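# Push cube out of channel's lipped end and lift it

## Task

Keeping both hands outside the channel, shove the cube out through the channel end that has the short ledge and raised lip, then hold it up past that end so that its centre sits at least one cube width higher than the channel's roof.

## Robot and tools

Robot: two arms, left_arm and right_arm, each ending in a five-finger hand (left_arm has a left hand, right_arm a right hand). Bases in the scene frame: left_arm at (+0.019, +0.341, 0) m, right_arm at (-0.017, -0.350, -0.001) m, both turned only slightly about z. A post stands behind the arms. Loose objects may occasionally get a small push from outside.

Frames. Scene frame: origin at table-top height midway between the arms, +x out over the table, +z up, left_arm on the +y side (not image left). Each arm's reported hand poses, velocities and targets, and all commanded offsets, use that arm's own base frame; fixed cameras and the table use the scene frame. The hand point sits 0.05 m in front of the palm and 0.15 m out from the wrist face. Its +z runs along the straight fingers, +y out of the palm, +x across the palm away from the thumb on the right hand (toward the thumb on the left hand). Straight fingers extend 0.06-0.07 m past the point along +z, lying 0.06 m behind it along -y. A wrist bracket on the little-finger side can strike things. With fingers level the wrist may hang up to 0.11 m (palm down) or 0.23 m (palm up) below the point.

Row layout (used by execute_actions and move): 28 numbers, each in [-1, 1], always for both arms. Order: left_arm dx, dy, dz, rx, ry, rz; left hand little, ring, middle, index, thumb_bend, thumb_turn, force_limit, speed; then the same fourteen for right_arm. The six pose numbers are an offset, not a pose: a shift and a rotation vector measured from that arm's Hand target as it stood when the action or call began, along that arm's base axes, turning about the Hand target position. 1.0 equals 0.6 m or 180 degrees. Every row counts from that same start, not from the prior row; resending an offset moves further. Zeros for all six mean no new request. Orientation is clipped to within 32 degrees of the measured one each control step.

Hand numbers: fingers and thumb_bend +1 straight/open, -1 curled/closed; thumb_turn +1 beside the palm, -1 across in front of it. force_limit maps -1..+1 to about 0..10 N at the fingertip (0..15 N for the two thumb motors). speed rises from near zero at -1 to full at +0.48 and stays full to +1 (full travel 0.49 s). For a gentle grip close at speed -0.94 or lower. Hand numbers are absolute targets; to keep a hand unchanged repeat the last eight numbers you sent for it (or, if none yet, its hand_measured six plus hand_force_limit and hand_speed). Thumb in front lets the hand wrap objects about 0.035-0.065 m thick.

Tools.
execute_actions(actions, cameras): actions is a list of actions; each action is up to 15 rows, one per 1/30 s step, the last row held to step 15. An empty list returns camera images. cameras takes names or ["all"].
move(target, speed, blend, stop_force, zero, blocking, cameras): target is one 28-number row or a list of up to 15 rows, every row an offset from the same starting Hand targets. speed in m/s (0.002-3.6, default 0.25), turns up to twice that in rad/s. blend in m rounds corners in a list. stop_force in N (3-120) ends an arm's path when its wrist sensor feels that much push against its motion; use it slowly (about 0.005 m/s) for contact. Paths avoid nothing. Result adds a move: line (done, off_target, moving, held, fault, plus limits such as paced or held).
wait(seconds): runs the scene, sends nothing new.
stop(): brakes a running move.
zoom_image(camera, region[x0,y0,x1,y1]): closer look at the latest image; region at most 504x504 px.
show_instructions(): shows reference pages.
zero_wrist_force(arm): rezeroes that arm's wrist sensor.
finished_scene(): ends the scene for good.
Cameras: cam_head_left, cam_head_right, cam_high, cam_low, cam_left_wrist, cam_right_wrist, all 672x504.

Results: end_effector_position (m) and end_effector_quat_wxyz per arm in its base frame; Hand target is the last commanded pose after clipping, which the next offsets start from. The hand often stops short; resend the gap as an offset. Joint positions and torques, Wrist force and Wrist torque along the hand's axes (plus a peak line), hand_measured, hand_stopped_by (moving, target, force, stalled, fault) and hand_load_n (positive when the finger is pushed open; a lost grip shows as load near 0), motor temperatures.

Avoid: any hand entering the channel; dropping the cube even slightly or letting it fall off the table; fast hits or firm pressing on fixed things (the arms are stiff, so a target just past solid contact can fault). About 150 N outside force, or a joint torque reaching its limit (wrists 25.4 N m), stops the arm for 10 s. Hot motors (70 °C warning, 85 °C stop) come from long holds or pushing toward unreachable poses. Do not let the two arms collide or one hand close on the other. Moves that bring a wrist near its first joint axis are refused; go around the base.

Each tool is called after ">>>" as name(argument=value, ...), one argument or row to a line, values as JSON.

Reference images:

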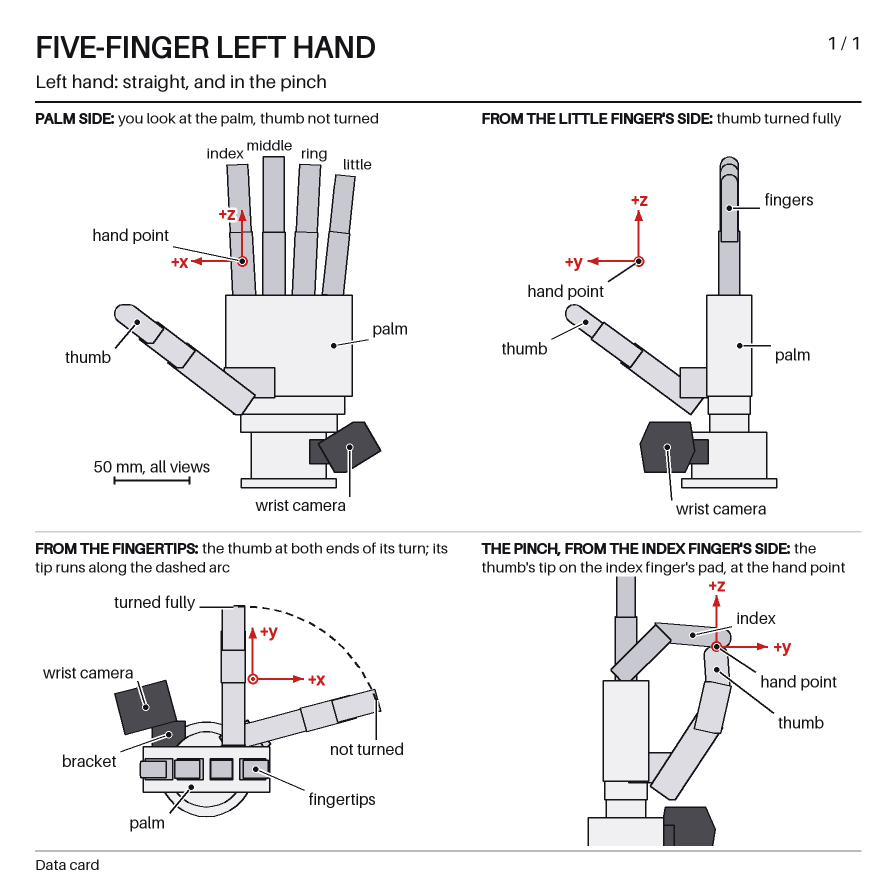

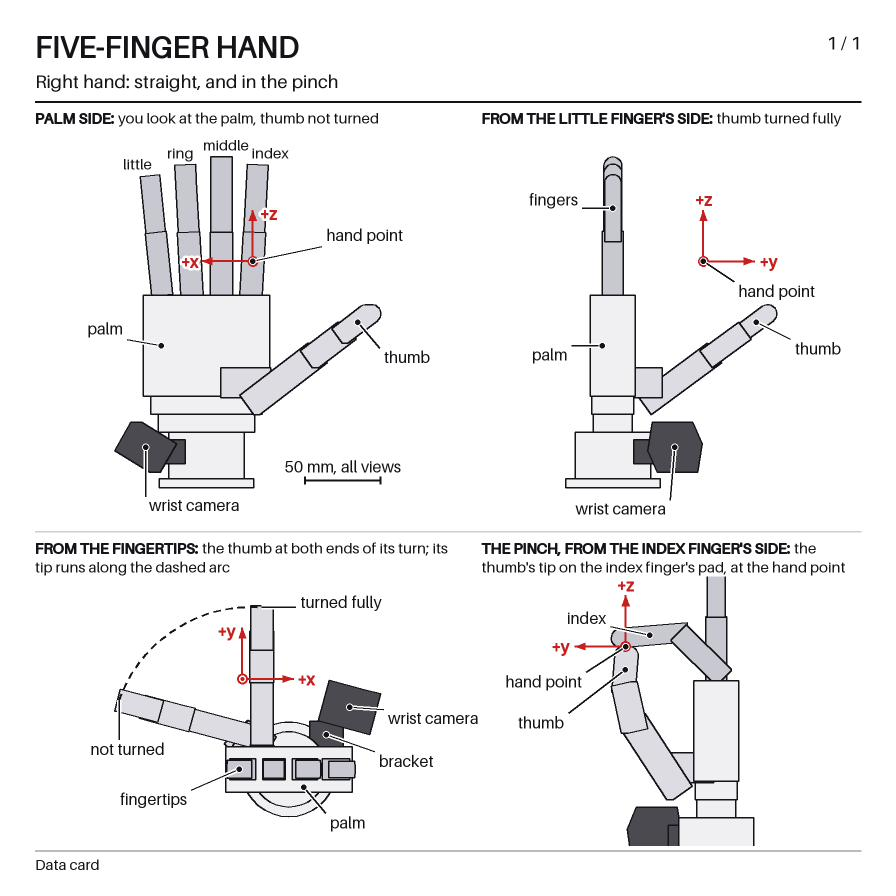

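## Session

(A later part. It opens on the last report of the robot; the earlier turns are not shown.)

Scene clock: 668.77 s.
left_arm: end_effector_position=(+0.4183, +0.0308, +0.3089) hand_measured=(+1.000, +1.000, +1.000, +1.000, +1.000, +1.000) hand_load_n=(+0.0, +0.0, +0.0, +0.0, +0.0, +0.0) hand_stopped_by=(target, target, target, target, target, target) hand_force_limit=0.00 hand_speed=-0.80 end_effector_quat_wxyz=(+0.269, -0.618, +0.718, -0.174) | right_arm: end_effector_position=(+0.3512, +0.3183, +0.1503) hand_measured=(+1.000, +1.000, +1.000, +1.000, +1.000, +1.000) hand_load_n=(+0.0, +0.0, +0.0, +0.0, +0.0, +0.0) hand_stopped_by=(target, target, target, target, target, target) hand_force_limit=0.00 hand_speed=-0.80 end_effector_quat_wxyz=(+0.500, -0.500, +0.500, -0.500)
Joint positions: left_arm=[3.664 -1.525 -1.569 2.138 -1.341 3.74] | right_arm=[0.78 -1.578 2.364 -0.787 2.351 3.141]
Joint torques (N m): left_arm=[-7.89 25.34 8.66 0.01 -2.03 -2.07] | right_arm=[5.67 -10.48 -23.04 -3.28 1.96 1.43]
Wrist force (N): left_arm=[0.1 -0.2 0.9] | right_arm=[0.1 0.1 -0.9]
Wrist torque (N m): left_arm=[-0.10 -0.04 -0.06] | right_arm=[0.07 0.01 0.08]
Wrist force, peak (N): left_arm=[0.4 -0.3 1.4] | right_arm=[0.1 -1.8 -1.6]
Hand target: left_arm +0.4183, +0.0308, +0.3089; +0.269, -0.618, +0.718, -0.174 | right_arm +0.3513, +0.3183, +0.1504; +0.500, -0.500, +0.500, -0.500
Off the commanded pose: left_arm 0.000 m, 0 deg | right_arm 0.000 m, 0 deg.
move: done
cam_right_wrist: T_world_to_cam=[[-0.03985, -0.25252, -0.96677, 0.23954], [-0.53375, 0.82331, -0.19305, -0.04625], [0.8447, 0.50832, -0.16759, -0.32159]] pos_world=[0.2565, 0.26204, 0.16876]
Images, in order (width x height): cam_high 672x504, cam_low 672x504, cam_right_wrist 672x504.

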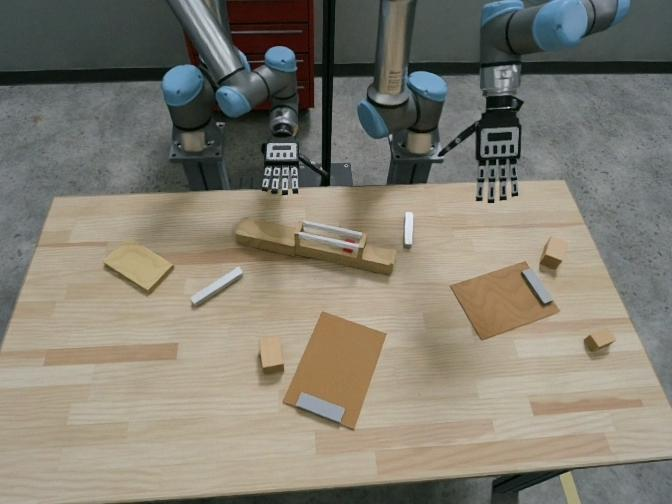

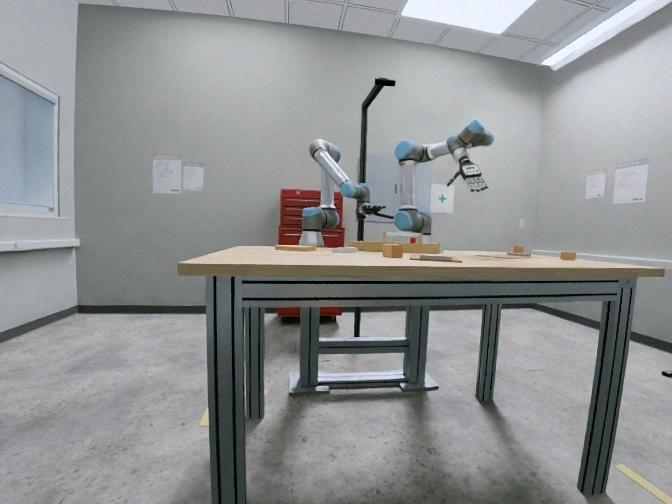

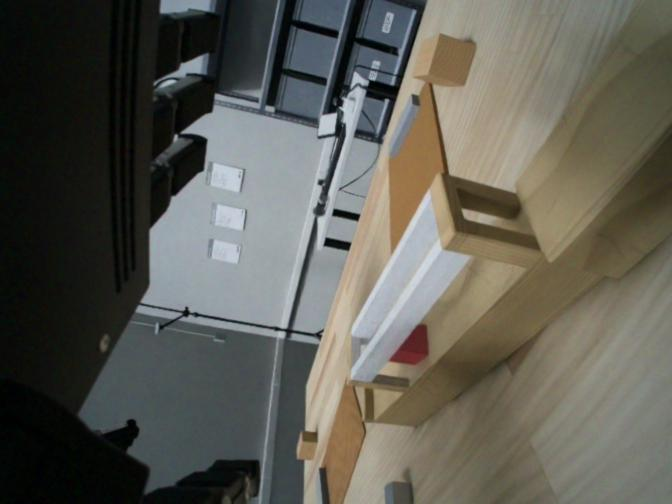

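>>> move(
  target=[
    [0,0,0,0,0,0,1,1,1,1,1,1,0,-0.8,0.185,0.182,0.3,-0.4216,0.2548,0.2646,1,1,1,1,1,1,0,-0.8],
    [0,0,0,0,0,0,1,1,1,1,1,1,0,-0.8,0.185,0.182,0.06,-0.4216,0.2548,0.2646,1,1,1,1,1,1,0,-0.8],
  ],
  blend=[0.03, 0],
  cameras=["cam_right_wrist","cam_high"],
)

Scene clock: 797.37 s.
left_arm: end_effector_position=(+0.4183, +0.0308, +0.3089) hand_measured=(+1.000, +1.000, +1.000, +1.000, +1.000, +1.000) hand_load_n=(+0.0, +0.0, +0.0, +0.0, +0.0, +0.0) hand_stopped_by=(target, target, target, target, target, target) hand_force_limit=0.00 hand_speed=-0.80 end_effector_quat_wxyz=(+0.269, -0.618, +0.718, -0.174) | right_arm: end_effector_position=(+0.4623, +0.4275, +0.1865) hand_measured=(+1.000, +1.000, +1.000, +1.000, +1.000, +1.000) hand_load_n=(+0.0, +0.0, +0.0, +0.0, +0.0, +0.0) hand_stopped_by=(target, target, target, target, target, target) hand_force_limit=0.00 hand_speed=-0.80 end_effector_quat_wxyz=(-0.036, +0.967, -0.022, +0.252)
Joint positions: left_arm=[3.664 -1.525 -1.569 2.138 -1.341 3.74] | right_arm=[0.682 -0.849 0.886 1.087 1.836 2.238]
Joint torques (N m): left_arm=[-8.05 24.7 9.26 -0.21 -2.07 -1.77] | right_arm=[-5.02 -45.28 -7.67 -0.89 -1.14 0.07]
Wrist force (N): left_arm=[0.1 0.1 1.3] | right_arm=[0.3 -2.0 -1.2]
Wrist torque (N m): left_arm=[-0.08 -0.03 -0.07] | right_arm=[-0.60 0.15 0.05]
Wrist force, peak (N): left_arm=[0.3 -0.4 1.3] | right_arm=[0.8 -2.5 -1.9]
Hand target: left_arm +0.4183, +0.0308, +0.3089; +0.269, -0.618, +0.718, -0.174 | right_arm +0.4623, +0.4275, +0.1864; -0.036, +0.967, -0.022, +0.252
Off the commanded pose: left_arm 0.000 m, 0 deg | right_arm 0.000 m, 0 deg.
move: done
cam_right_wrist: T_world_to_cam=[[0.17637, -0.98113, 0.07923, 0.32299], [-0.98372, -0.17287, 0.04911, 0.51879], [-0.03448, -0.0866, -0.99565, 0.35043]] pos_world=[0.46546, 0.43692, 0.29785]
Images, in order (width x height): cam_high 672x504, cam_right_wrist 672x504.

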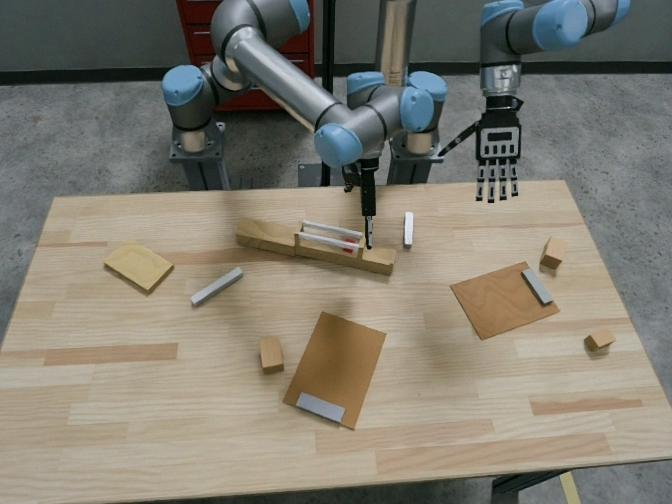

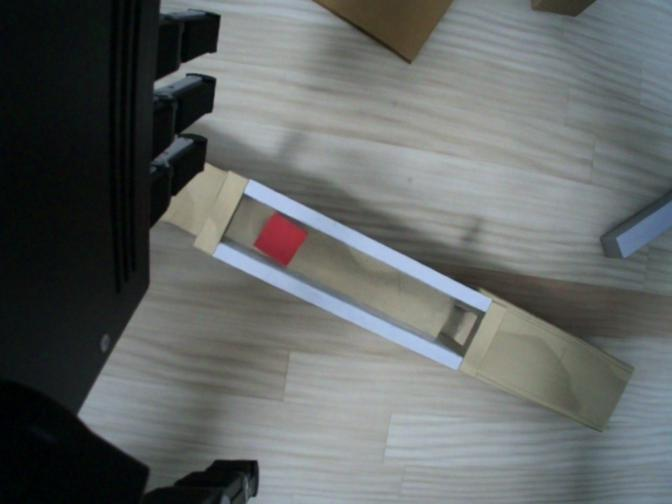

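>>> zoom_image(
  camera="cam_right_wrist",
  region=[400, 260, 640, 440],
)

>>> zoom_image(
  camera="cam_right_wrist",
  region=[160, 150, 340, 300],
)

>>> zoom_image(
  camera="cam_right_wrist",
  region=[300, 200, 500, 380],
)

Scaled by 2.100 from the camera's image (finer frame: 960x720).

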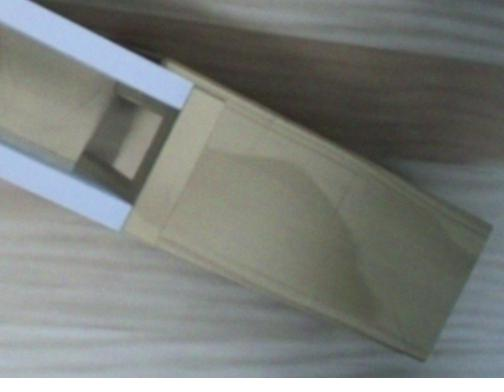

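Scaled by 2.800 from the camera's image (finer frame: 960x720).

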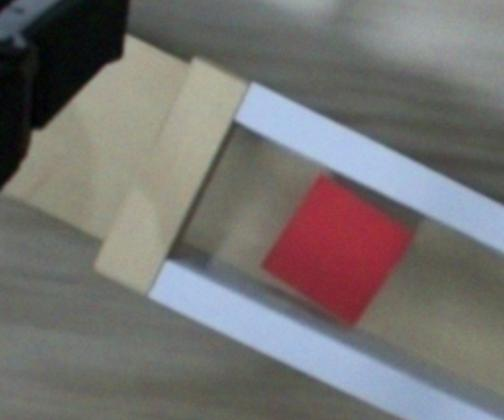

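Scaled by 2.520 from the camera's image (finer frame: 960x720).

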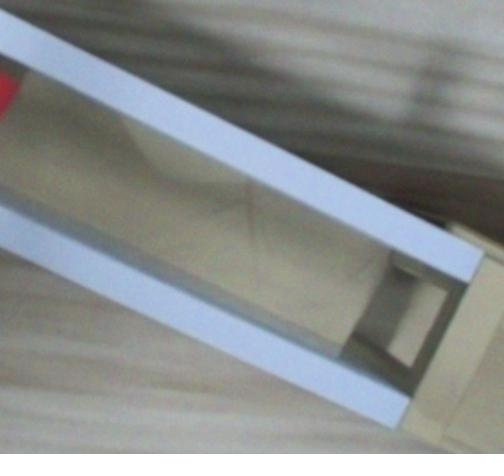

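>>> move(
  target=[0,0,0,0,0,0,1,1,1,1,1,1,0,-0.8,0.125,-0.517,0.08,0,0,0,1,1,1,1,1,1,0,-0.8],
  cameras=["cam_right_wrist","cam_high"],
)

Scene clock: 978.07 s.
left_arm: end_effector_position=(+0.4183, +0.0308, +0.3089) hand_measured=(+1.000, +1.000, +1.000, +1.000, +1.000, +1.000) hand_load_n=(+0.0, +0.0, +0.0, +0.0, +0.0, +0.0) hand_stopped_by=(target, target, target, target, target, target) hand_force_limit=0.00 hand_speed=-0.80 end_effector_quat_wxyz=(+0.269, -0.618, +0.718, -0.174) | right_arm: end_effector_position=(+0.5372, +0.1174, +0.2344) hand_measured=(+1.000, +1.000, +1.000, +1.000, +1.000, +1.000) hand_load_n=(+0.0, +0.0, +0.0, +0.0, +0.0, +0.0) hand_stopped_by=(target, target, target, target, target, target) hand_force_limit=0.00 hand_speed=-0.80 end_effector_quat_wxyz=(-0.036, +0.967, -0.022, +0.252)
Joint positions: left_arm=[3.664 -1.525 -1.569 2.138 -1.341 3.74] | right_arm=[0.061 -1.213 1.314 0.956 1.542 1.686]
Joint torques (N m): left_arm=[-9.1 25.53 8.18 -0.23 -1.86 -1.42] | right_arm=[-4.51 -25.31 -27.47 -1.08 1.21 -1.03]
Wrist force (N): left_arm=[-0.1 -0.2 1.2] | right_arm=[0.5 -2.1 -1.1]
Wrist torque (N m): left_arm=[-0.11 -0.02 -0.06] | right_arm=[-0.62 0.09 -0.06]
Wrist force, peak (N): left_arm=[0.0 -0.2 1.5] | right_arm=[-0.6 -4.3 -1.1]
Hand target: left_arm +0.4183, +0.0308, +0.3089; +0.269, -0.618, +0.718, -0.174 | right_arm +0.5373, +0.1173, +0.2344; -0.036, +0.967, -0.022, +0.252
Off the commanded pose: left_arm 0.000 m, 0 deg | right_arm 0.000 m, 0 deg.
move: done
cam_right_wrist: T_world_to_cam=[[0.17627, -0.98116, 0.07913, 0.0018], [-0.98374, -0.17277, 0.04908, 0.53661], [-0.03448, -0.0865, -0.99565, 0.37385]] pos_world=[0.54046, 0.12682, 0.34575]
Images, in order (width x height): cam_high 672x504, cam_right_wrist 672x504.

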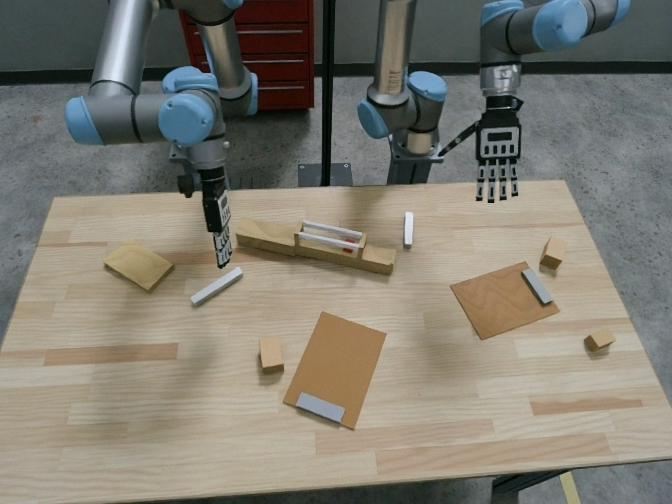

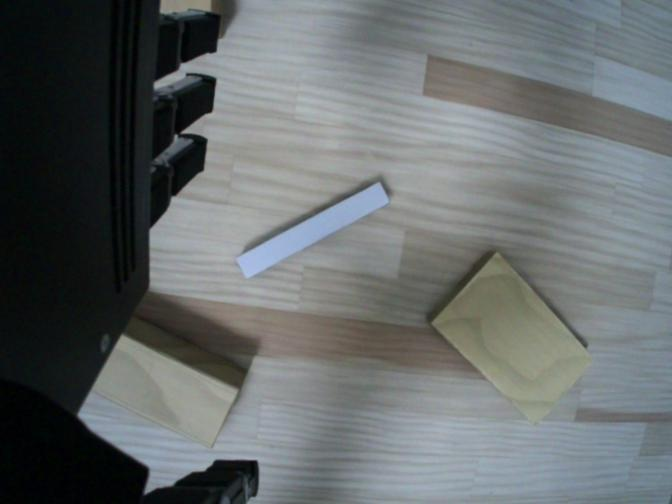

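>>> zoom_image(
  camera="cam_right_wrist",
  region=[220, 160, 410, 300],
)

Scaled by 2.653 from the camera's image (finer frame: 960x720).

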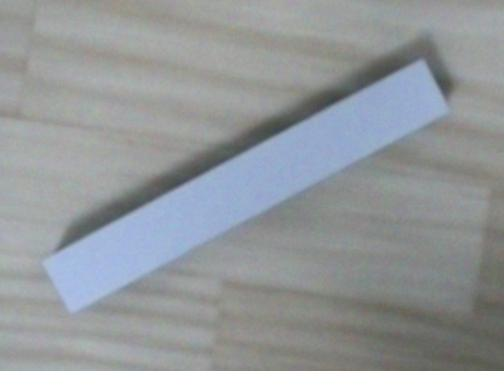

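>>> move(
  target=[0,0,0,0,0,0,1,1,1,1,1,1,0,-0.8,0.025,-0.0257,-0.224,0.466,-0.0999,-0.0956,1,1,0.5,0.5,0.16,-1,0,0],
  cameras=["cam_right_wrist","cam_high","cam_head_left"],
)

Scene clock: 1066.87 s.
left_arm: end_effector_position=(+0.4183, +0.0308, +0.3089) hand_measured=(+1.000, +1.000, +1.000, +1.000, +1.000, +1.000) hand_load_n=(+0.0, +0.0, +0.0, +0.0, +0.0, -0.5) hand_stopped_by=(target, target, target, target, target, target) hand_force_limit=0.00 hand_speed=-0.80 end_effector_quat_wxyz=(+0.269, -0.618, +0.718, -0.174) | right_arm: end_effector_position=(+0.5523, +0.1019, +0.1000) hand_measured=(+1.000, +1.000, +0.500, +0.500, +0.160, -1.000) hand_load_n=(+0.0, +0.0, +0.0, +0.0, +0.0, +0.0) hand_stopped_by=(target, target, target, target, target, target) hand_force_limit=0.00 hand_speed=0.00 end_effector_quat_wxyz=(+0.636, -0.635, +0.310, -0.310)
Joint positions: left_arm=[3.664 -1.525 -1.569 2.138 -1.341 3.74] | right_arm=[-0.559 -1.288 2.203 -0.917 0.348 3.144]
Joint torques (N m): left_arm=[-6.72 24.52 9.21 -0.23 -1.74 -1.33] | right_arm=[5.6 -21.26 -19.02 -2.69 -2.39 1.69]
Wrist force (N): left_arm=[-0.1 -0.2 1.3] | right_arm=[0.0 0.2 -1.3]
Wrist torque (N m): left_arm=[-0.11 -0.01 -0.07] | right_arm=[0.08 0.05 0.11]
Wrist force, peak (N): left_arm=[-0.1 -0.2 1.4] | right_arm=[0.5 -2.5 -1.1]
Hand target: left_arm +0.4183, +0.0308, +0.3089; +0.269, -0.618, +0.718, -0.174 | right_arm +0.5523, +0.1019, +0.1000; +0.636, -0.635, +0.309, -0.310
Off the commanded pose: left_arm 0.000 m, 0 deg | right_arm 0.000 m, 0 deg.
move: done
cam_right_wrist: T_world_to_cam=[[0.12404, -0.22303, -0.96689, 0.05071], [-0.92794, 0.31909, -0.19264, 0.49849], [0.35148, 0.92111, -0.16738, -0.1595]] pos_world=[0.51234, -0.00083, 0.11836]
Images, in order (width x height): cam_head_left 672x504, cam_high 672x504, cam_right_wrist 672x504.

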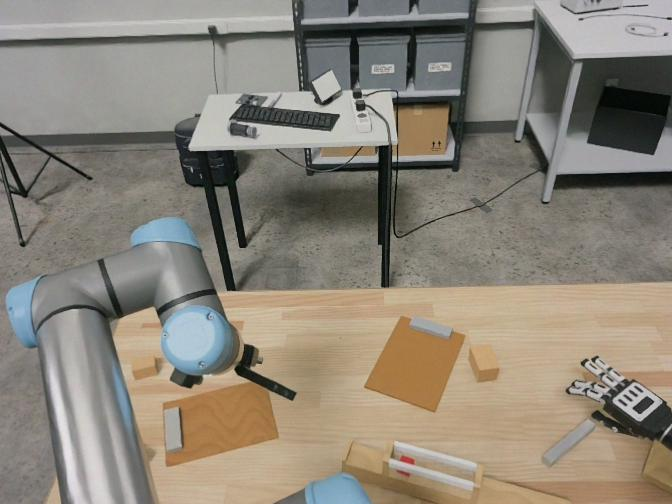

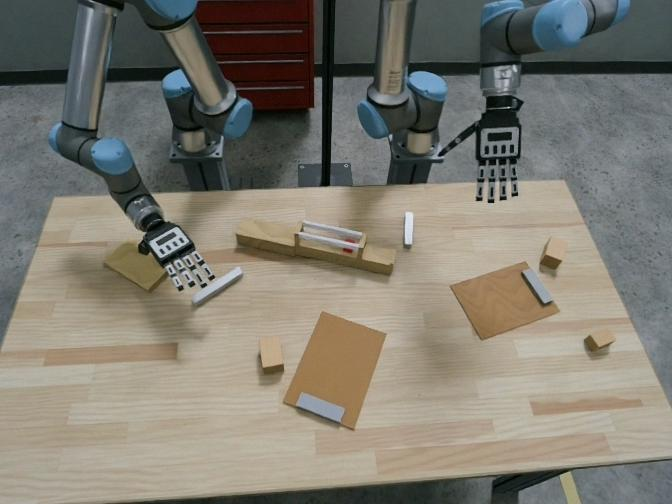

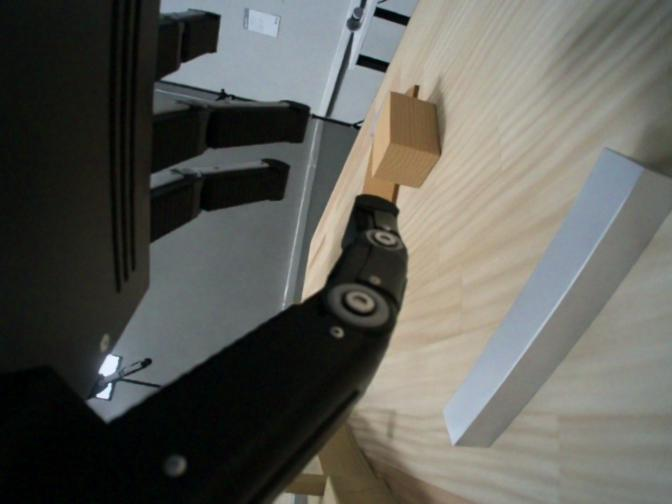

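>>> move(
  target=[0,0,0,0,0,0,1,1,1,1,1,1,0,-0.8,0,0,-0.1,0,0,0,1,1,0.5,0.5,0.16,-1,0,0],
  cameras=["cam_right_wrist"],
  speed=0.1,
)

Scene clock: 1099.50 s.
left_arm: end_effector_position=(+0.4183, +0.0308, +0.3089) hand_measured=(+1.000, +1.000, +1.000, +1.000, +1.000, +1.000) hand_load_n=(+0.0, +0.0, +0.0, +0.0, +0.0, -0.5) hand_stopped_by=(target, target, target, target, target, target) hand_force_limit=0.00 hand_speed=-0.80 end_effector_quat_wxyz=(+0.269, -0.618, +0.718, -0.174) | right_arm: end_effector_position=(+0.5522, +0.1019, +0.0400) hand_measured=(+1.000, +1.000, +0.500, +0.500, +0.160, -1.000) hand_load_n=(+0.0, +0.0, +0.0, +0.0, +0.0, +0.0) hand_stopped_by=(target, target, target, target, target, target) hand_force_limit=0.00 hand_speed=0.00 end_effector_quat_wxyz=(+0.636, -0.635, +0.310, -0.310)
Joint positions: left_arm=[3.664 -1.525 -1.569 2.138 -1.341 3.74] | right_arm=[-0.559 -1.138 2.233 -1.097 0.348 3.144]
Joint torques (N m): left_arm=[-6.76 25.38 9.79 -0.4 -1.64 -1.23] | right_arm=[4.83 -25.04 -15.89 0.58 2.09 -0.88]
Wrist force (N): left_arm=[-0.1 -0.1 1.0] | right_arm=[-0.2 0.0 -1.1]
Wrist torque (N m): left_arm=[-0.08 -0.01 -0.08] | right_arm=[0.05 0.08 -0.03]
Wrist force, peak (N): left_arm=[-0.1 -0.3 1.4] | right_arm=[-0.4 -1.3 -1.5]
Hand target: left_arm +0.4183, +0.0308, +0.3089; +0.269, -0.618, +0.718, -0.174 | right_arm +0.5523, +0.1019, +0.0400; +0.636, -0.635, +0.309, -0.310
Off the commanded pose: left_arm 0.000 m, 0 deg | right_arm 0.000 m, 0 deg.
move: done
cam_right_wrist: T_world_to_cam=[[0.12406, -0.22302, -0.96689, -0.00732], [-0.92797, 0.31899, -0.19265, 0.48695], [0.3514, 0.92114, -0.16739, -0.1695]] pos_world=[0.51234, -0.00083, 0.05836]

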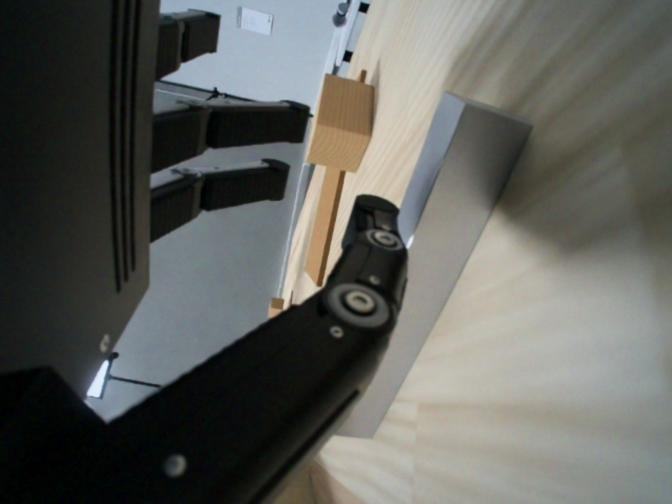

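>>> move(
  target=[0,0,0,0,0,0,1,1,1,1,1,1,0,-0.8,0,0,-0.04,0,0,0,1,1,0.5,0.5,0.16,-1,0,0],
  cameras=["cam_right_wrist"],
  speed=0.02,
  stop_force=4,
)

Scene clock: 1118.80 s.
left_arm: end_effector_position=(+0.4183, +0.0308, +0.3089) hand_measured=(+1.000, +1.000, +1.000, +1.000, +1.000, +1.000) hand_load_n=(+0.0, +0.0, +0.0, +0.0, +0.0, +0.0) hand_stopped_by=(target, target, target, target, target, target) hand_force_limit=0.00 hand_speed=-0.80 end_effector_quat_wxyz=(+0.269, -0.618, +0.718, -0.174) | right_arm: end_effector_position=(+0.5523, +0.1019, +0.0160) hand_measured=(+1.000, +1.000, +0.500, +0.500, +0.160, -1.000) hand_load_n=(+0.0, +0.0, +0.0, +0.0, +0.0, +0.0) hand_stopped_by=(target, target, target, target, target, target) hand_force_limit=0.00 hand_speed=0.00 end_effector_quat_wxyz=(+0.636, -0.635, +0.309, -0.310)
Joint positions: left_arm=[3.664 -1.525 -1.569 2.138 -1.341 3.74] | right_arm=[-0.559 -1.073 2.238 -1.167 0.348 3.144]
Joint torques (N m): left_arm=[-5.95 24.88 10.29 -0.48 -1.61 -0.7] | right_arm=[6.61 -40.22 -0.09 1.79 2.08 1.32]
Wrist force (N): left_arm=[0.0 0.0 1.0] | right_arm=[-0.2 0.0 -1.7]
Wrist torque (N m): left_arm=[-0.07 -0.03 -0.07] | right_arm=[0.11 0.09 0.05]
Wrist force, peak (N): left_arm=[0.0 -0.2 1.6] | right_arm=[-0.1 -1.0 -2.0]
Hand target: left_arm +0.4183, +0.0308, +0.3089; +0.269, -0.618, +0.718, -0.174 | right_arm +0.5523, +0.1019, +0.0160; +0.636, -0.635, +0.309, -0.310
Off the commanded pose: left_arm 0.000 m, 0 deg | right_arm 0.000 m, 0 deg.
move: done
cam_right_wrist: T_world_to_cam=[[0.1242, -0.22319, -0.96683, -0.0306], [-0.92792, 0.31902, -0.19285, 0.4823], [0.35148, 0.92109, -0.16748, -0.17355]] pos_world=[0.51234, -0.00083, 0.03436]

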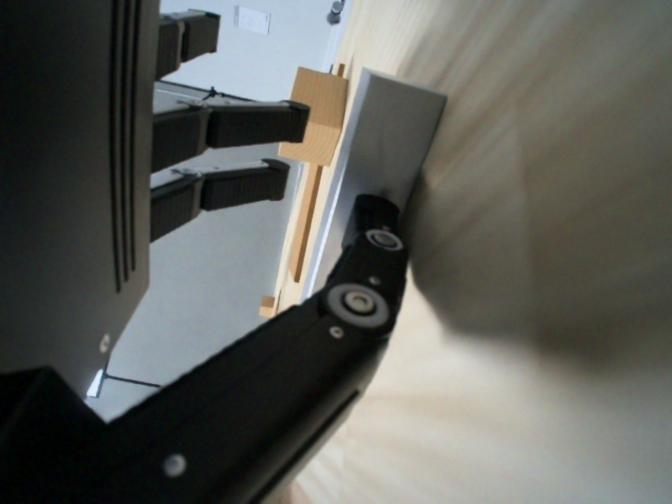

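>>> move(
  target=[0,0,0,0,0,0,1,1,1,1,1,1,0,-0.8,0,0,0,0,0,0,1,1,-0.2,-0.2,0.16,-1,-0.4,-0.9],
  cameras=["cam_right_wrist"],
)

Scene clock: 1128.13 s.
left_arm: end_effector_position=(+0.4183, +0.0308, +0.3089) hand_measured=(+1.000, +1.000, +1.000, +1.000, +1.000, +1.000) hand_load_n=(+0.0, +0.0, +0.0, +0.0, +0.0, +0.0) hand_stopped_by=(target, target, target, target, target, target) hand_force_limit=0.00 hand_speed=-0.80 end_effector_quat_wxyz=(+0.269, -0.618, +0.718, -0.174) | right_arm: end_effector_position=(+0.5523, +0.1019, +0.0160) hand_measured=(+1.000, +1.000, +0.046, +0.036, +0.160, -1.000) hand_load_n=(+0.0, +0.0, +3.5, +4.0, +0.5, +0.0) hand_stopped_by=(target, target, force, force, target, target) hand_force_limit=-0.40 hand_speed=-0.90 end_effector_quat_wxyz=(+0.636, -0.635, +0.309, -0.310)
Joint positions: left_arm=[3.664 -1.525 -1.569 2.138 -1.341 3.74] | right_arm=[-0.559 -1.073 2.238 -1.167 0.348 3.144]
Joint torques (N m): left_arm=[-6.5 26.25 10.39 -0.41 -1.82 -0.67] | right_arm=[2.22 -37.39 -14.61 1.96 1.43 1.22]
Wrist force (N): left_arm=[0.0 -0.2 1.2] | right_arm=[-0.1 -7.2 0.9]
Wrist torque (N m): left_arm=[-0.10 -0.01 -0.07] | right_arm=[-0.37 0.05 -0.06]
Wrist force, peak (N): left_arm=[-0.2 -0.6 1.4] | right_arm=[-0.1 -7.7 0.5]
Hand target: left_arm +0.4183, +0.0308, +0.3089; +0.269, -0.618, +0.718, -0.174 | right_arm +0.5523, +0.1019, +0.0160; +0.636, -0.635, +0.309, -0.310
Off the commanded pose: left_arm 0.000 m, 0 deg | right_arm 0.000 m, 0 deg.
move: done
cam_right_wrist: T_world_to_cam=[[0.1242, -0.22319, -0.96683, -0.03061], [-0.92792, 0.31902, -0.19285, 0.4824], [0.35148, 0.92109, -0.16748, -0.17359]] pos_world=[0.51244, -0.00083, 0.03436]

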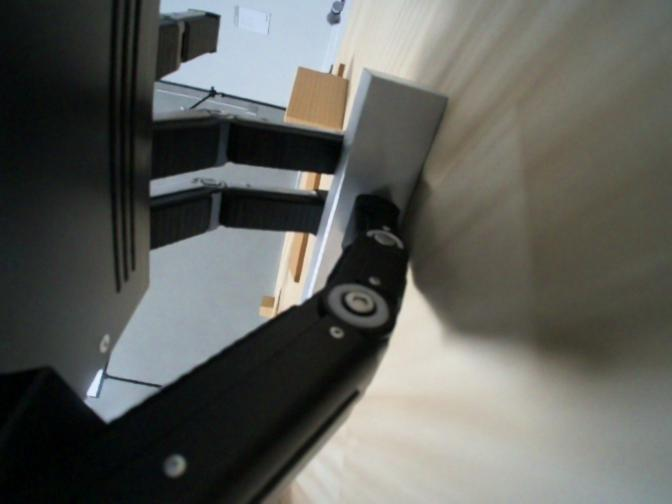

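>>> move(
  target=[
    [0,0,0,0,0,0,1,1,1,1,1,1,0,-0.8,0,0,0,0,0,0,1,1,0.4,0.4,0.16,-1,-0.4,-0.5],
    [0,0,0,0,0,0,1,1,1,1,1,1,0,-0.8,0.0052,0.0042,-0.0067,-0.0411,0.0525,0,1,1,0.4,0.4,0.16,-1,-0.4,-0.5],
  ],
  speed=0.03,
  cameras=["cam_right_wrist"],
)

Scene clock: 1174.57 s.
left_arm: end_effector_position=(+0.4183, +0.0308, +0.3089) hand_measured=(+1.000, +1.000, +1.000, +1.000, +1.000, +1.000) hand_load_n=(-0.5, +0.0, +0.0, +0.0, +0.0, +0.0) hand_stopped_by=(target, target, target, target, target, target) hand_force_limit=0.00 hand_speed=-0.80 end_effector_quat_wxyz=(+0.269, -0.618, +0.718, -0.174) | right_arm: end_effector_position=(+0.5555, +0.1044, +0.0120) hand_measured=(+1.000, +1.000, +0.400, +0.400, +0.160, -1.000) hand_load_n=(+0.0, +0.0, +0.0, -0.5, +0.5, +0.0) hand_stopped_by=(target, target, target, target, target, target) hand_force_limit=-0.40 hand_speed=-0.50 end_effector_quat_wxyz=(-0.566, +0.699, -0.340, +0.276)
Joint positions: left_arm=[3.664 -1.525 -1.569 2.138 -1.341 3.74] | right_arm=[-0.502 -1.074 2.054 -0.486 0.452 2.69]
Joint torques (N m): left_arm=[-7.57 24.52 9.8 -0.77 -1.39 -0.29] | right_arm=[-3.06 -25.37 0.32 -1.73 -2.89 1.38]
Wrist force (N): left_arm=[-0.1 -0.2 1.2] | right_arm=[0.2 -0.2 -1.6]
Wrist torque (N m): left_arm=[-0.11 -0.01 -0.07] | right_arm=[-0.03 0.03 -0.01]
Wrist force, peak (N): left_arm=[-0.1 -0.4 1.4] | right_arm=[0.1 -7.7 0.5]
Hand target: left_arm +0.4183, +0.0308, +0.3089; +0.269, -0.618, +0.718, -0.174 | right_arm +0.5554, +0.1044, +0.0120; -0.566, +0.698, -0.340, +0.276
Off the commanded pose: left_arm 0.000 m, 0 deg | right_arm 0.000 m, 0 deg.
move: done
cam_right_wrist: T_world_to_cam=[[-0.03337, -0.34673, -0.93737, 0.06577], [-0.9503, 0.30149, -0.07768, 0.49662], [0.30954, 0.88819, -0.33955, -0.1489]] pos_world=[0.52023, 0.00533, 0.04967]

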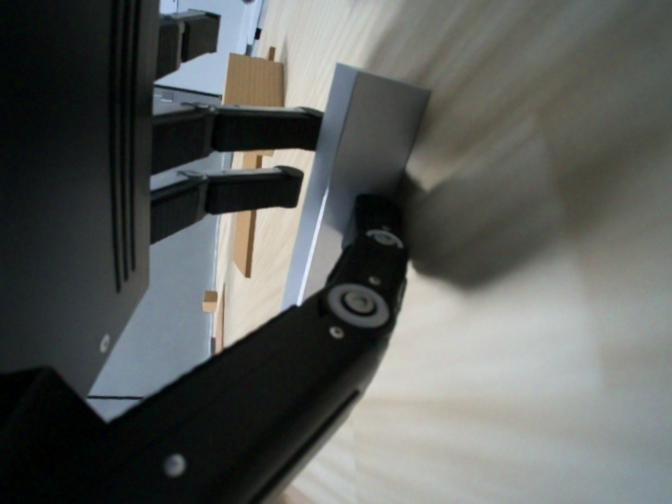

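>>> move(
  target=[0,0,0,0,0,0,1,1,1,1,1,1,0,-0.8,0,0,0,0,0,0,1,1,-0.2,-0.2,0.16,-1,-0.4,-0.9],
  cameras=["cam_right_wrist"],
)

Scene clock: 1193.53 s.
left_arm: end_effector_position=(+0.4183, +0.0308, +0.3089) hand_measured=(+1.000, +1.000, +1.000, +1.000, +1.000, +1.000) hand_load_n=(+0.0, +0.0, +0.0, +0.0, +0.0, +0.0) hand_stopped_by=(target, target, target, target, target, target) hand_force_limit=0.00 hand_speed=-0.80 end_effector_quat_wxyz=(+0.269, -0.618, +0.718, -0.174) | right_arm: end_effector_position=(+0.5554, +0.1044, +0.0120) hand_measured=(+1.000, +1.000, +0.086, +0.020, +0.160, -1.000) hand_load_n=(-0.5, +0.0, +3.0, +3.0, +0.5, +0.0) hand_stopped_by=(target, target, force, force, target, target) hand_force_limit=-0.40 hand_speed=-0.90 end_effector_quat_wxyz=(-0.566, +0.698, -0.340, +0.276)
Joint positions: left_arm=[3.664 -1.525 -1.569 2.138 -1.341 3.74] | right_arm=[-0.503 -1.074 2.055 -0.486 0.452 2.69]
Joint torques (N m): left_arm=[-5.3 25.31 11.5 -0.66 -1.31 -0.21] | right_arm=[-6.39 -40.05 -1.09 -1.18 -1.85 1.1]
Wrist force (N): left_arm=[0.1 -0.3 0.8] | right_arm=[0.4 -7.5 -0.2]
Wrist torque (N m): left_arm=[-0.09 -0.05 -0.06] | right_arm=[-0.36 0.00 -0.12]
Wrist force, peak (N): left_arm=[-0.1 -0.4 1.4] | right_arm=[0.2 -7.9 -0.1]
Hand target: left_arm +0.4183, +0.0308, +0.3089; +0.269, -0.618, +0.718, -0.174 | right_arm +0.5554, +0.1044, +0.0120; -0.566, +0.698, -0.340, +0.276
Off the commanded pose: left_arm 0.000 m, 0 deg | right_arm 0.000 m, 0 deg.
move: done
cam_right_wrist: T_world_to_cam=[[-0.03339, -0.3465, -0.93746, 0.06578], [-0.9503, 0.30151, -0.07759, 0.49652], [0.30954, 0.88827, -0.33935, -0.14888]] pos_world=[0.52012, 0.00533, 0.04967]

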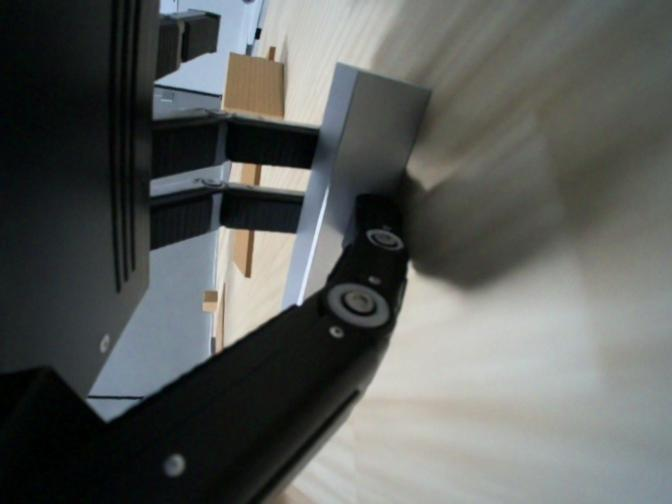

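>>> move(
  target=[
    [0,0,0,0,0,0,1,1,1,1,1,1,0,-0.8,0,0,0,0,0,0,1,1,0.4,0.4,0.16,-1,-0.4,-0.5],
    [0,0,0,0,0,0,1,1,1,1,1,1,0,-0.8,0,0,0.0075,0,0,0,1,1,0.4,0.4,0.16,-1,-0.4,-0.5],
    [0,0,0,0,0,0,1,1,1,1,1,1,0,-0.8,0,0,0.0075,0,0,0,1,1,-0.2,-0.2,0.16,-1,-0.4,-0.9],
  ],
  speed=0.03,
  cameras=["cam_right_wrist"],
)

Scene clock: 1214.77 s.
left_arm: end_effector_position=(+0.4183, +0.0308, +0.3089) hand_measured=(+1.000, +1.000, +1.000, +1.000, +1.000, +1.000) hand_load_n=(+0.0, +0.0, +0.0, +0.0, +0.0, +0.0) hand_stopped_by=(target, target, target, target, target, target) hand_force_limit=0.00 hand_speed=-0.80 end_effector_quat_wxyz=(+0.269, -0.618, +0.718, -0.174) | right_arm: end_effector_position=(+0.5554, +0.1044, +0.0165) hand_measured=(+1.000, +1.000, +0.030, +0.010, +0.160, -1.000) hand_load_n=(+0.0, +0.0, +3.0, +4.5, +1.0, +0.5) hand_stopped_by=(target, target, force, force, target, target) hand_force_limit=-0.40 hand_speed=-0.90 end_effector_quat_wxyz=(-0.566, +0.698, -0.340, +0.276)
Joint positions: left_arm=[3.664 -1.525 -1.569 2.138 -1.341 3.74] | right_arm=[-0.503 -1.084 2.053 -0.474 0.452 2.69]
Joint torques (N m): left_arm=[-6.31 25.44 10.33 -0.85 -1.47 0.18] | right_arm=[-4.73 -23.18 -17.12 -1.22 -2.08 -0.41]
Wrist force (N): left_arm=[-0.3 -0.2 1.2] | right_arm=[-0.1 -6.8 -0.6]
Wrist torque (N m): left_arm=[-0.10 0.03 -0.08] | right_arm=[-0.39 0.06 -0.12]
Wrist force, peak (N): left_arm=[0.1 -0.1 1.5] | right_arm=[0.2 -8.0 -0.2]
Hand target: left_arm +0.4183, +0.0308, +0.3089; +0.269, -0.618, +0.718, -0.174 | right_arm +0.5554, +0.1044, +0.0165; -0.566, +0.698, -0.340, +0.276
Off the commanded pose: left_arm 0.000 m, 0 deg | right_arm 0.000 m, 0 deg.
move: done
cam_right_wrist: T_world_to_cam=[[-0.0334, -0.3465, -0.93745, 0.07], [-0.95033, 0.30142, -0.07756, 0.49689], [0.30945, 0.8883, -0.33936, -0.1473]] pos_world=[0.52012, 0.00533, 0.05417]

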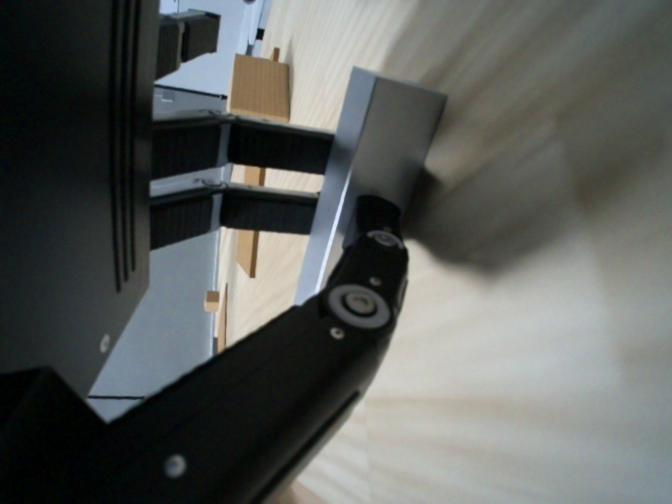

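>>> move(
  target=[0,0,0,0,0,0,1,1,1,1,1,1,0,-0.8,0,0,0.005,0,0,0,1,1,-0.2,-0.2,0.16,-1,-0.4,-0.9],
  speed=0.02,
  cameras=["cam_right_wrist"],
)

Scene clock: 1232.53 s.
left_arm: end_effector_position=(+0.4183, +0.0308, +0.3089) hand_measured=(+1.000, +1.000, +1.000, +1.000, +1.000, +1.000) hand_load_n=(+0.0, +0.0, +0.0, +0.0, +0.0, +0.0) hand_stopped_by=(target, target, target, target, target, target) hand_force_limit=0.00 hand_speed=-0.80 end_effector_quat_wxyz=(+0.269, -0.618, +0.718, -0.174) | right_arm: end_effector_position=(+0.5554, +0.1044, +0.0195) hand_measured=(+1.000, +1.000, +0.030, +0.010, +0.160, -1.000) hand_load_n=(-0.5, +0.0, +1.5, +2.0, +4.0, +0.0) hand_stopped_by=(target, target, force, force, target, target) hand_force_limit=-0.40 hand_speed=-0.90 end_effector_quat_wxyz=(-0.566, +0.698, -0.340, +0.276)
Joint positions: left_arm=[3.664 -1.525 -1.569 2.138 -1.341 3.74] | right_arm=[-0.503 -1.091 2.052 -0.467 0.452 2.69]
Joint torques (N m): left_arm=[-6.12 25.05 11.43 -0.76 -1.39 0.02] | right_arm=[-4 -23.02 -18.93 -2.05 0.64 0.62]
Wrist force (N): left_arm=[0.0 -0.4 1.0] | right_arm=[-0.2 1.4 -1.2]
Wrist torque (N m): left_arm=[-0.13 -0.02 -0.06] | right_arm=[0.05 0.11 -0.03]
Wrist force, peak (N): left_arm=[0.2 -0.4 1.4] | right_arm=[-0.5 -7.1 -0.5]
Hand target: left_arm +0.4183, +0.0308, +0.3089; +0.269, -0.618, +0.718, -0.174 | right_arm +0.5554, +0.1044, +0.0195; -0.566, +0.698, -0.340, +0.276
Off the commanded pose: left_arm 0.000 m, 0 deg | right_arm 0.000 m, 0 deg.
move: done
cam_right_wrist: T_world_to_cam=[[-0.03342, -0.34658, -0.93742, 0.07292], [-0.9503, 0.3015, -0.07759, 0.49711], [0.30952, 0.88824, -0.33944, -0.14629]] pos_world=[0.52012, 0.00533, 0.05727]

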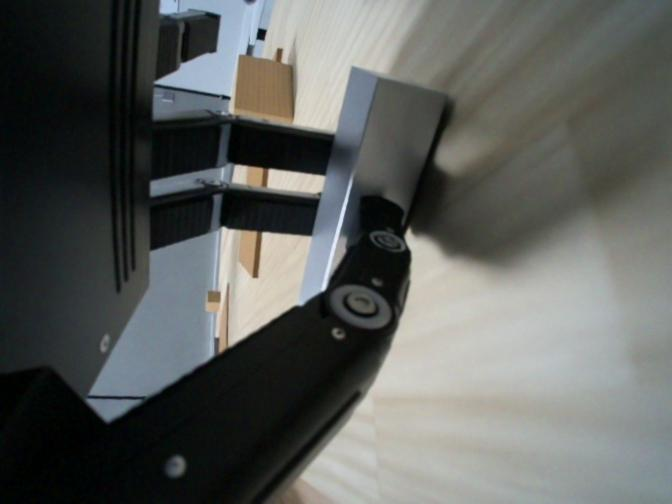

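>>> move(
  target=[0,0,0,0,0,0,1,1,1,1,1,1,0,-0.8,0,0,0,0,0,0,1,1,-0.25,-0.25,0.16,-1,0.2,-0.9],
  cameras=["cam_right_wrist"],
)

Scene clock: 1247.43 s.
left_arm: end_effector_position=(+0.4183, +0.0308, +0.3089) hand_measured=(+1.000, +1.000, +1.000, +1.000, +1.000, +1.000) hand_load_n=(-0.5, +0.0, +0.0, +0.0, +0.0, +0.0) hand_stopped_by=(target, target, target, target, target, target) hand_force_limit=0.00 hand_speed=-0.80 end_effector_quat_wxyz=(+0.269, -0.618, +0.718, -0.174) | right_arm: end_effector_position=(+0.5554, +0.1044, +0.0195) hand_measured=(+1.000, +1.000, -0.006, -0.024, +0.162, -1.000) hand_load_n=(+0.0, +0.0, +6.5, +6.5, +8.0, +0.0) hand_stopped_by=(target, target, force, force, target, target) hand_force_limit=0.20 hand_speed=-0.90 end_effector_quat_wxyz=(-0.566, +0.698, -0.340, +0.276)
Joint positions: left_arm=[3.664 -1.525 -1.569 2.138 -1.341 3.74] | right_arm=[-0.503 -1.091 2.052 -0.467 0.452 2.69]
Joint torques (N m): left_arm=[-5.16 25.29 10.41 -0.88 -1.44 0.35] | right_arm=[-2.65 -22.58 -2.23 -1.84 -3 -0.15]
Wrist force (N): left_arm=[-0.1 -0.1 1.2] | right_arm=[0.3 0.8 -1.5]
Wrist torque (N m): left_arm=[-0.09 0.00 -0.08] | right_arm=[0.03 0.04 0.02]
Wrist force, peak (N): left_arm=[-0.1 -0.3 1.4] | right_arm=[0.2 1.7 -1.5]
Hand target: left_arm +0.4183, +0.0308, +0.3089; +0.269, -0.618, +0.718, -0.174 | right_arm +0.5554, +0.1044, +0.0195; -0.566, +0.698, -0.340, +0.276
Off the commanded pose: left_arm 0.000 m, 0 deg | right_arm 0.000 m, 0 deg.
move: done
cam_right_wrist: T_world_to_cam=[[-0.03342, -0.34658, -0.93742, 0.07282], [-0.9503, 0.3015, -0.07759, 0.49711], [0.30952, 0.88824, -0.33944, -0.14632]] pos_world=[0.52012, 0.00533, 0.05717]

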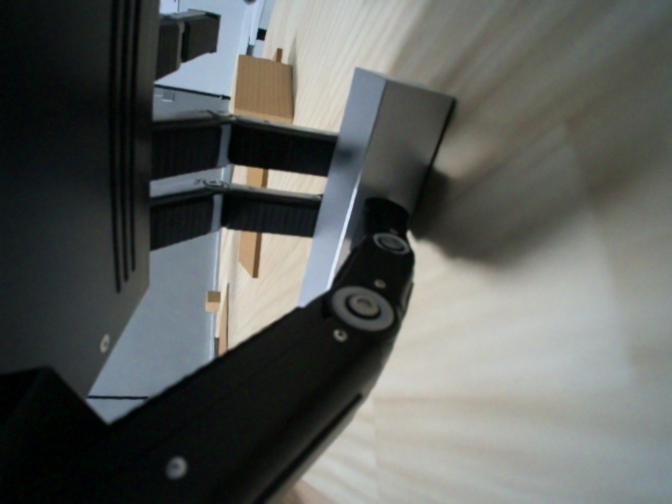

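>>> move(
  target=[0,0,0,0,0,0,1,1,1,1,1,1,0,-0.8,0,0,0.2,0,0,0,1,1,-0.25,-0.25,0.16,-1,0.2,-0.9],
  speed=0.08,
  cameras=["cam_right_wrist","cam_high"],
)

Scene clock: 1257.67 s.
left_arm: end_effector_position=(+0.4183, +0.0308, +0.3089) hand_measured=(+1.000, +1.000, +1.000, +1.000, +1.000, +1.000) hand_load_n=(+0.0, +0.0, +0.0, +0.0, +0.0, +0.0) hand_stopped_by=(target, target, target, target, target, target) hand_force_limit=0.00 hand_speed=-0.80 end_effector_quat_wxyz=(+0.269, -0.618, +0.718, -0.174) | right_arm: end_effector_position=(+0.5555, +0.1044, +0.1395) hand_measured=(+1.000, +1.000, -0.006, -0.024, +0.162, -1.000) hand_load_n=(+0.0, +0.0, +5.5, +6.0, +8.0, +0.0) hand_stopped_by=(target, target, force, force, target, target) hand_force_limit=0.20 hand_speed=-0.90 end_effector_quat_wxyz=(-0.566, +0.699, -0.340, +0.276)
Joint positions: left_arm=[3.664 -1.525 -1.569 2.138 -1.341 3.74] | right_arm=[-0.503 -1.315 1.96 -0.151 0.452 2.69]
Joint torques (N m): left_arm=[-5.69 26.31 11.74 -0.69 -1.29 0.35] | right_arm=[-3.9 -23.14 -4.85 -1.31 0.34 -0.54]
Wrist force (N): left_arm=[-0.1 -0.3 1.2] | right_arm=[0.2 1.9 -1.0]
Wrist torque (N m): left_arm=[-0.12 0.00 -0.07] | right_arm=[0.10 0.05 0.09]
Wrist force, peak (N): left_arm=[0.0 -0.3 1.5] | right_arm=[-0.3 2.9 -1.3]
Hand target: left_arm +0.4183, +0.0308, +0.3089; +0.269, -0.618, +0.718, -0.174 | right_arm +0.5554, +0.1044, +0.1395; -0.566, +0.698, -0.340, +0.276
Off the commanded pose: left_arm 0.000 m, 0 deg | right_arm 0.000 m, 0 deg.
move: done
cam_right_wrist: T_world_to_cam=[[-0.03322, -0.34668, -0.93739, 0.1853], [-0.9503, 0.30145, -0.07781, 0.50656], [0.30955, 0.88822, -0.33947, -0.1056]] pos_world=[0.52023, 0.00533, 0.17727]
Images, in order (width x height): cam_high 672x504, cam_right_wrist 672x504.

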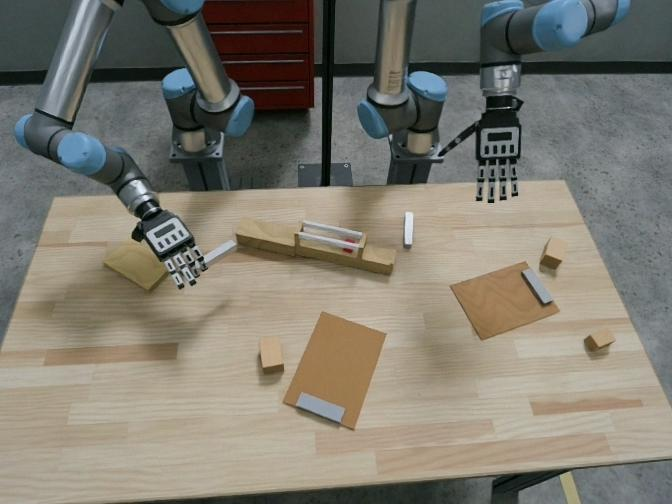

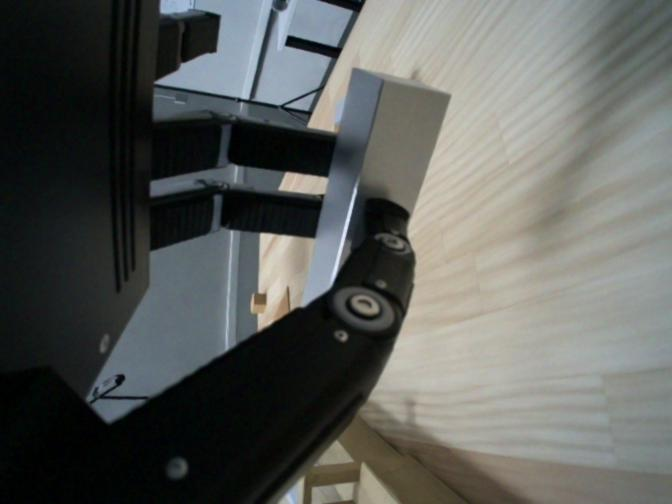

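>>> zoom_image(
  camera="cam_right_wrist",
  region=[280, 50, 470, 330],
)

Scaled by 1.800 from the camera's image (finer frame: 960x720).

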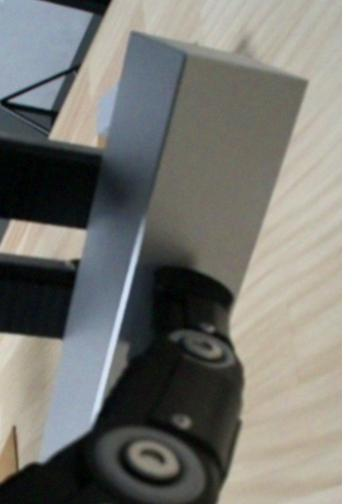

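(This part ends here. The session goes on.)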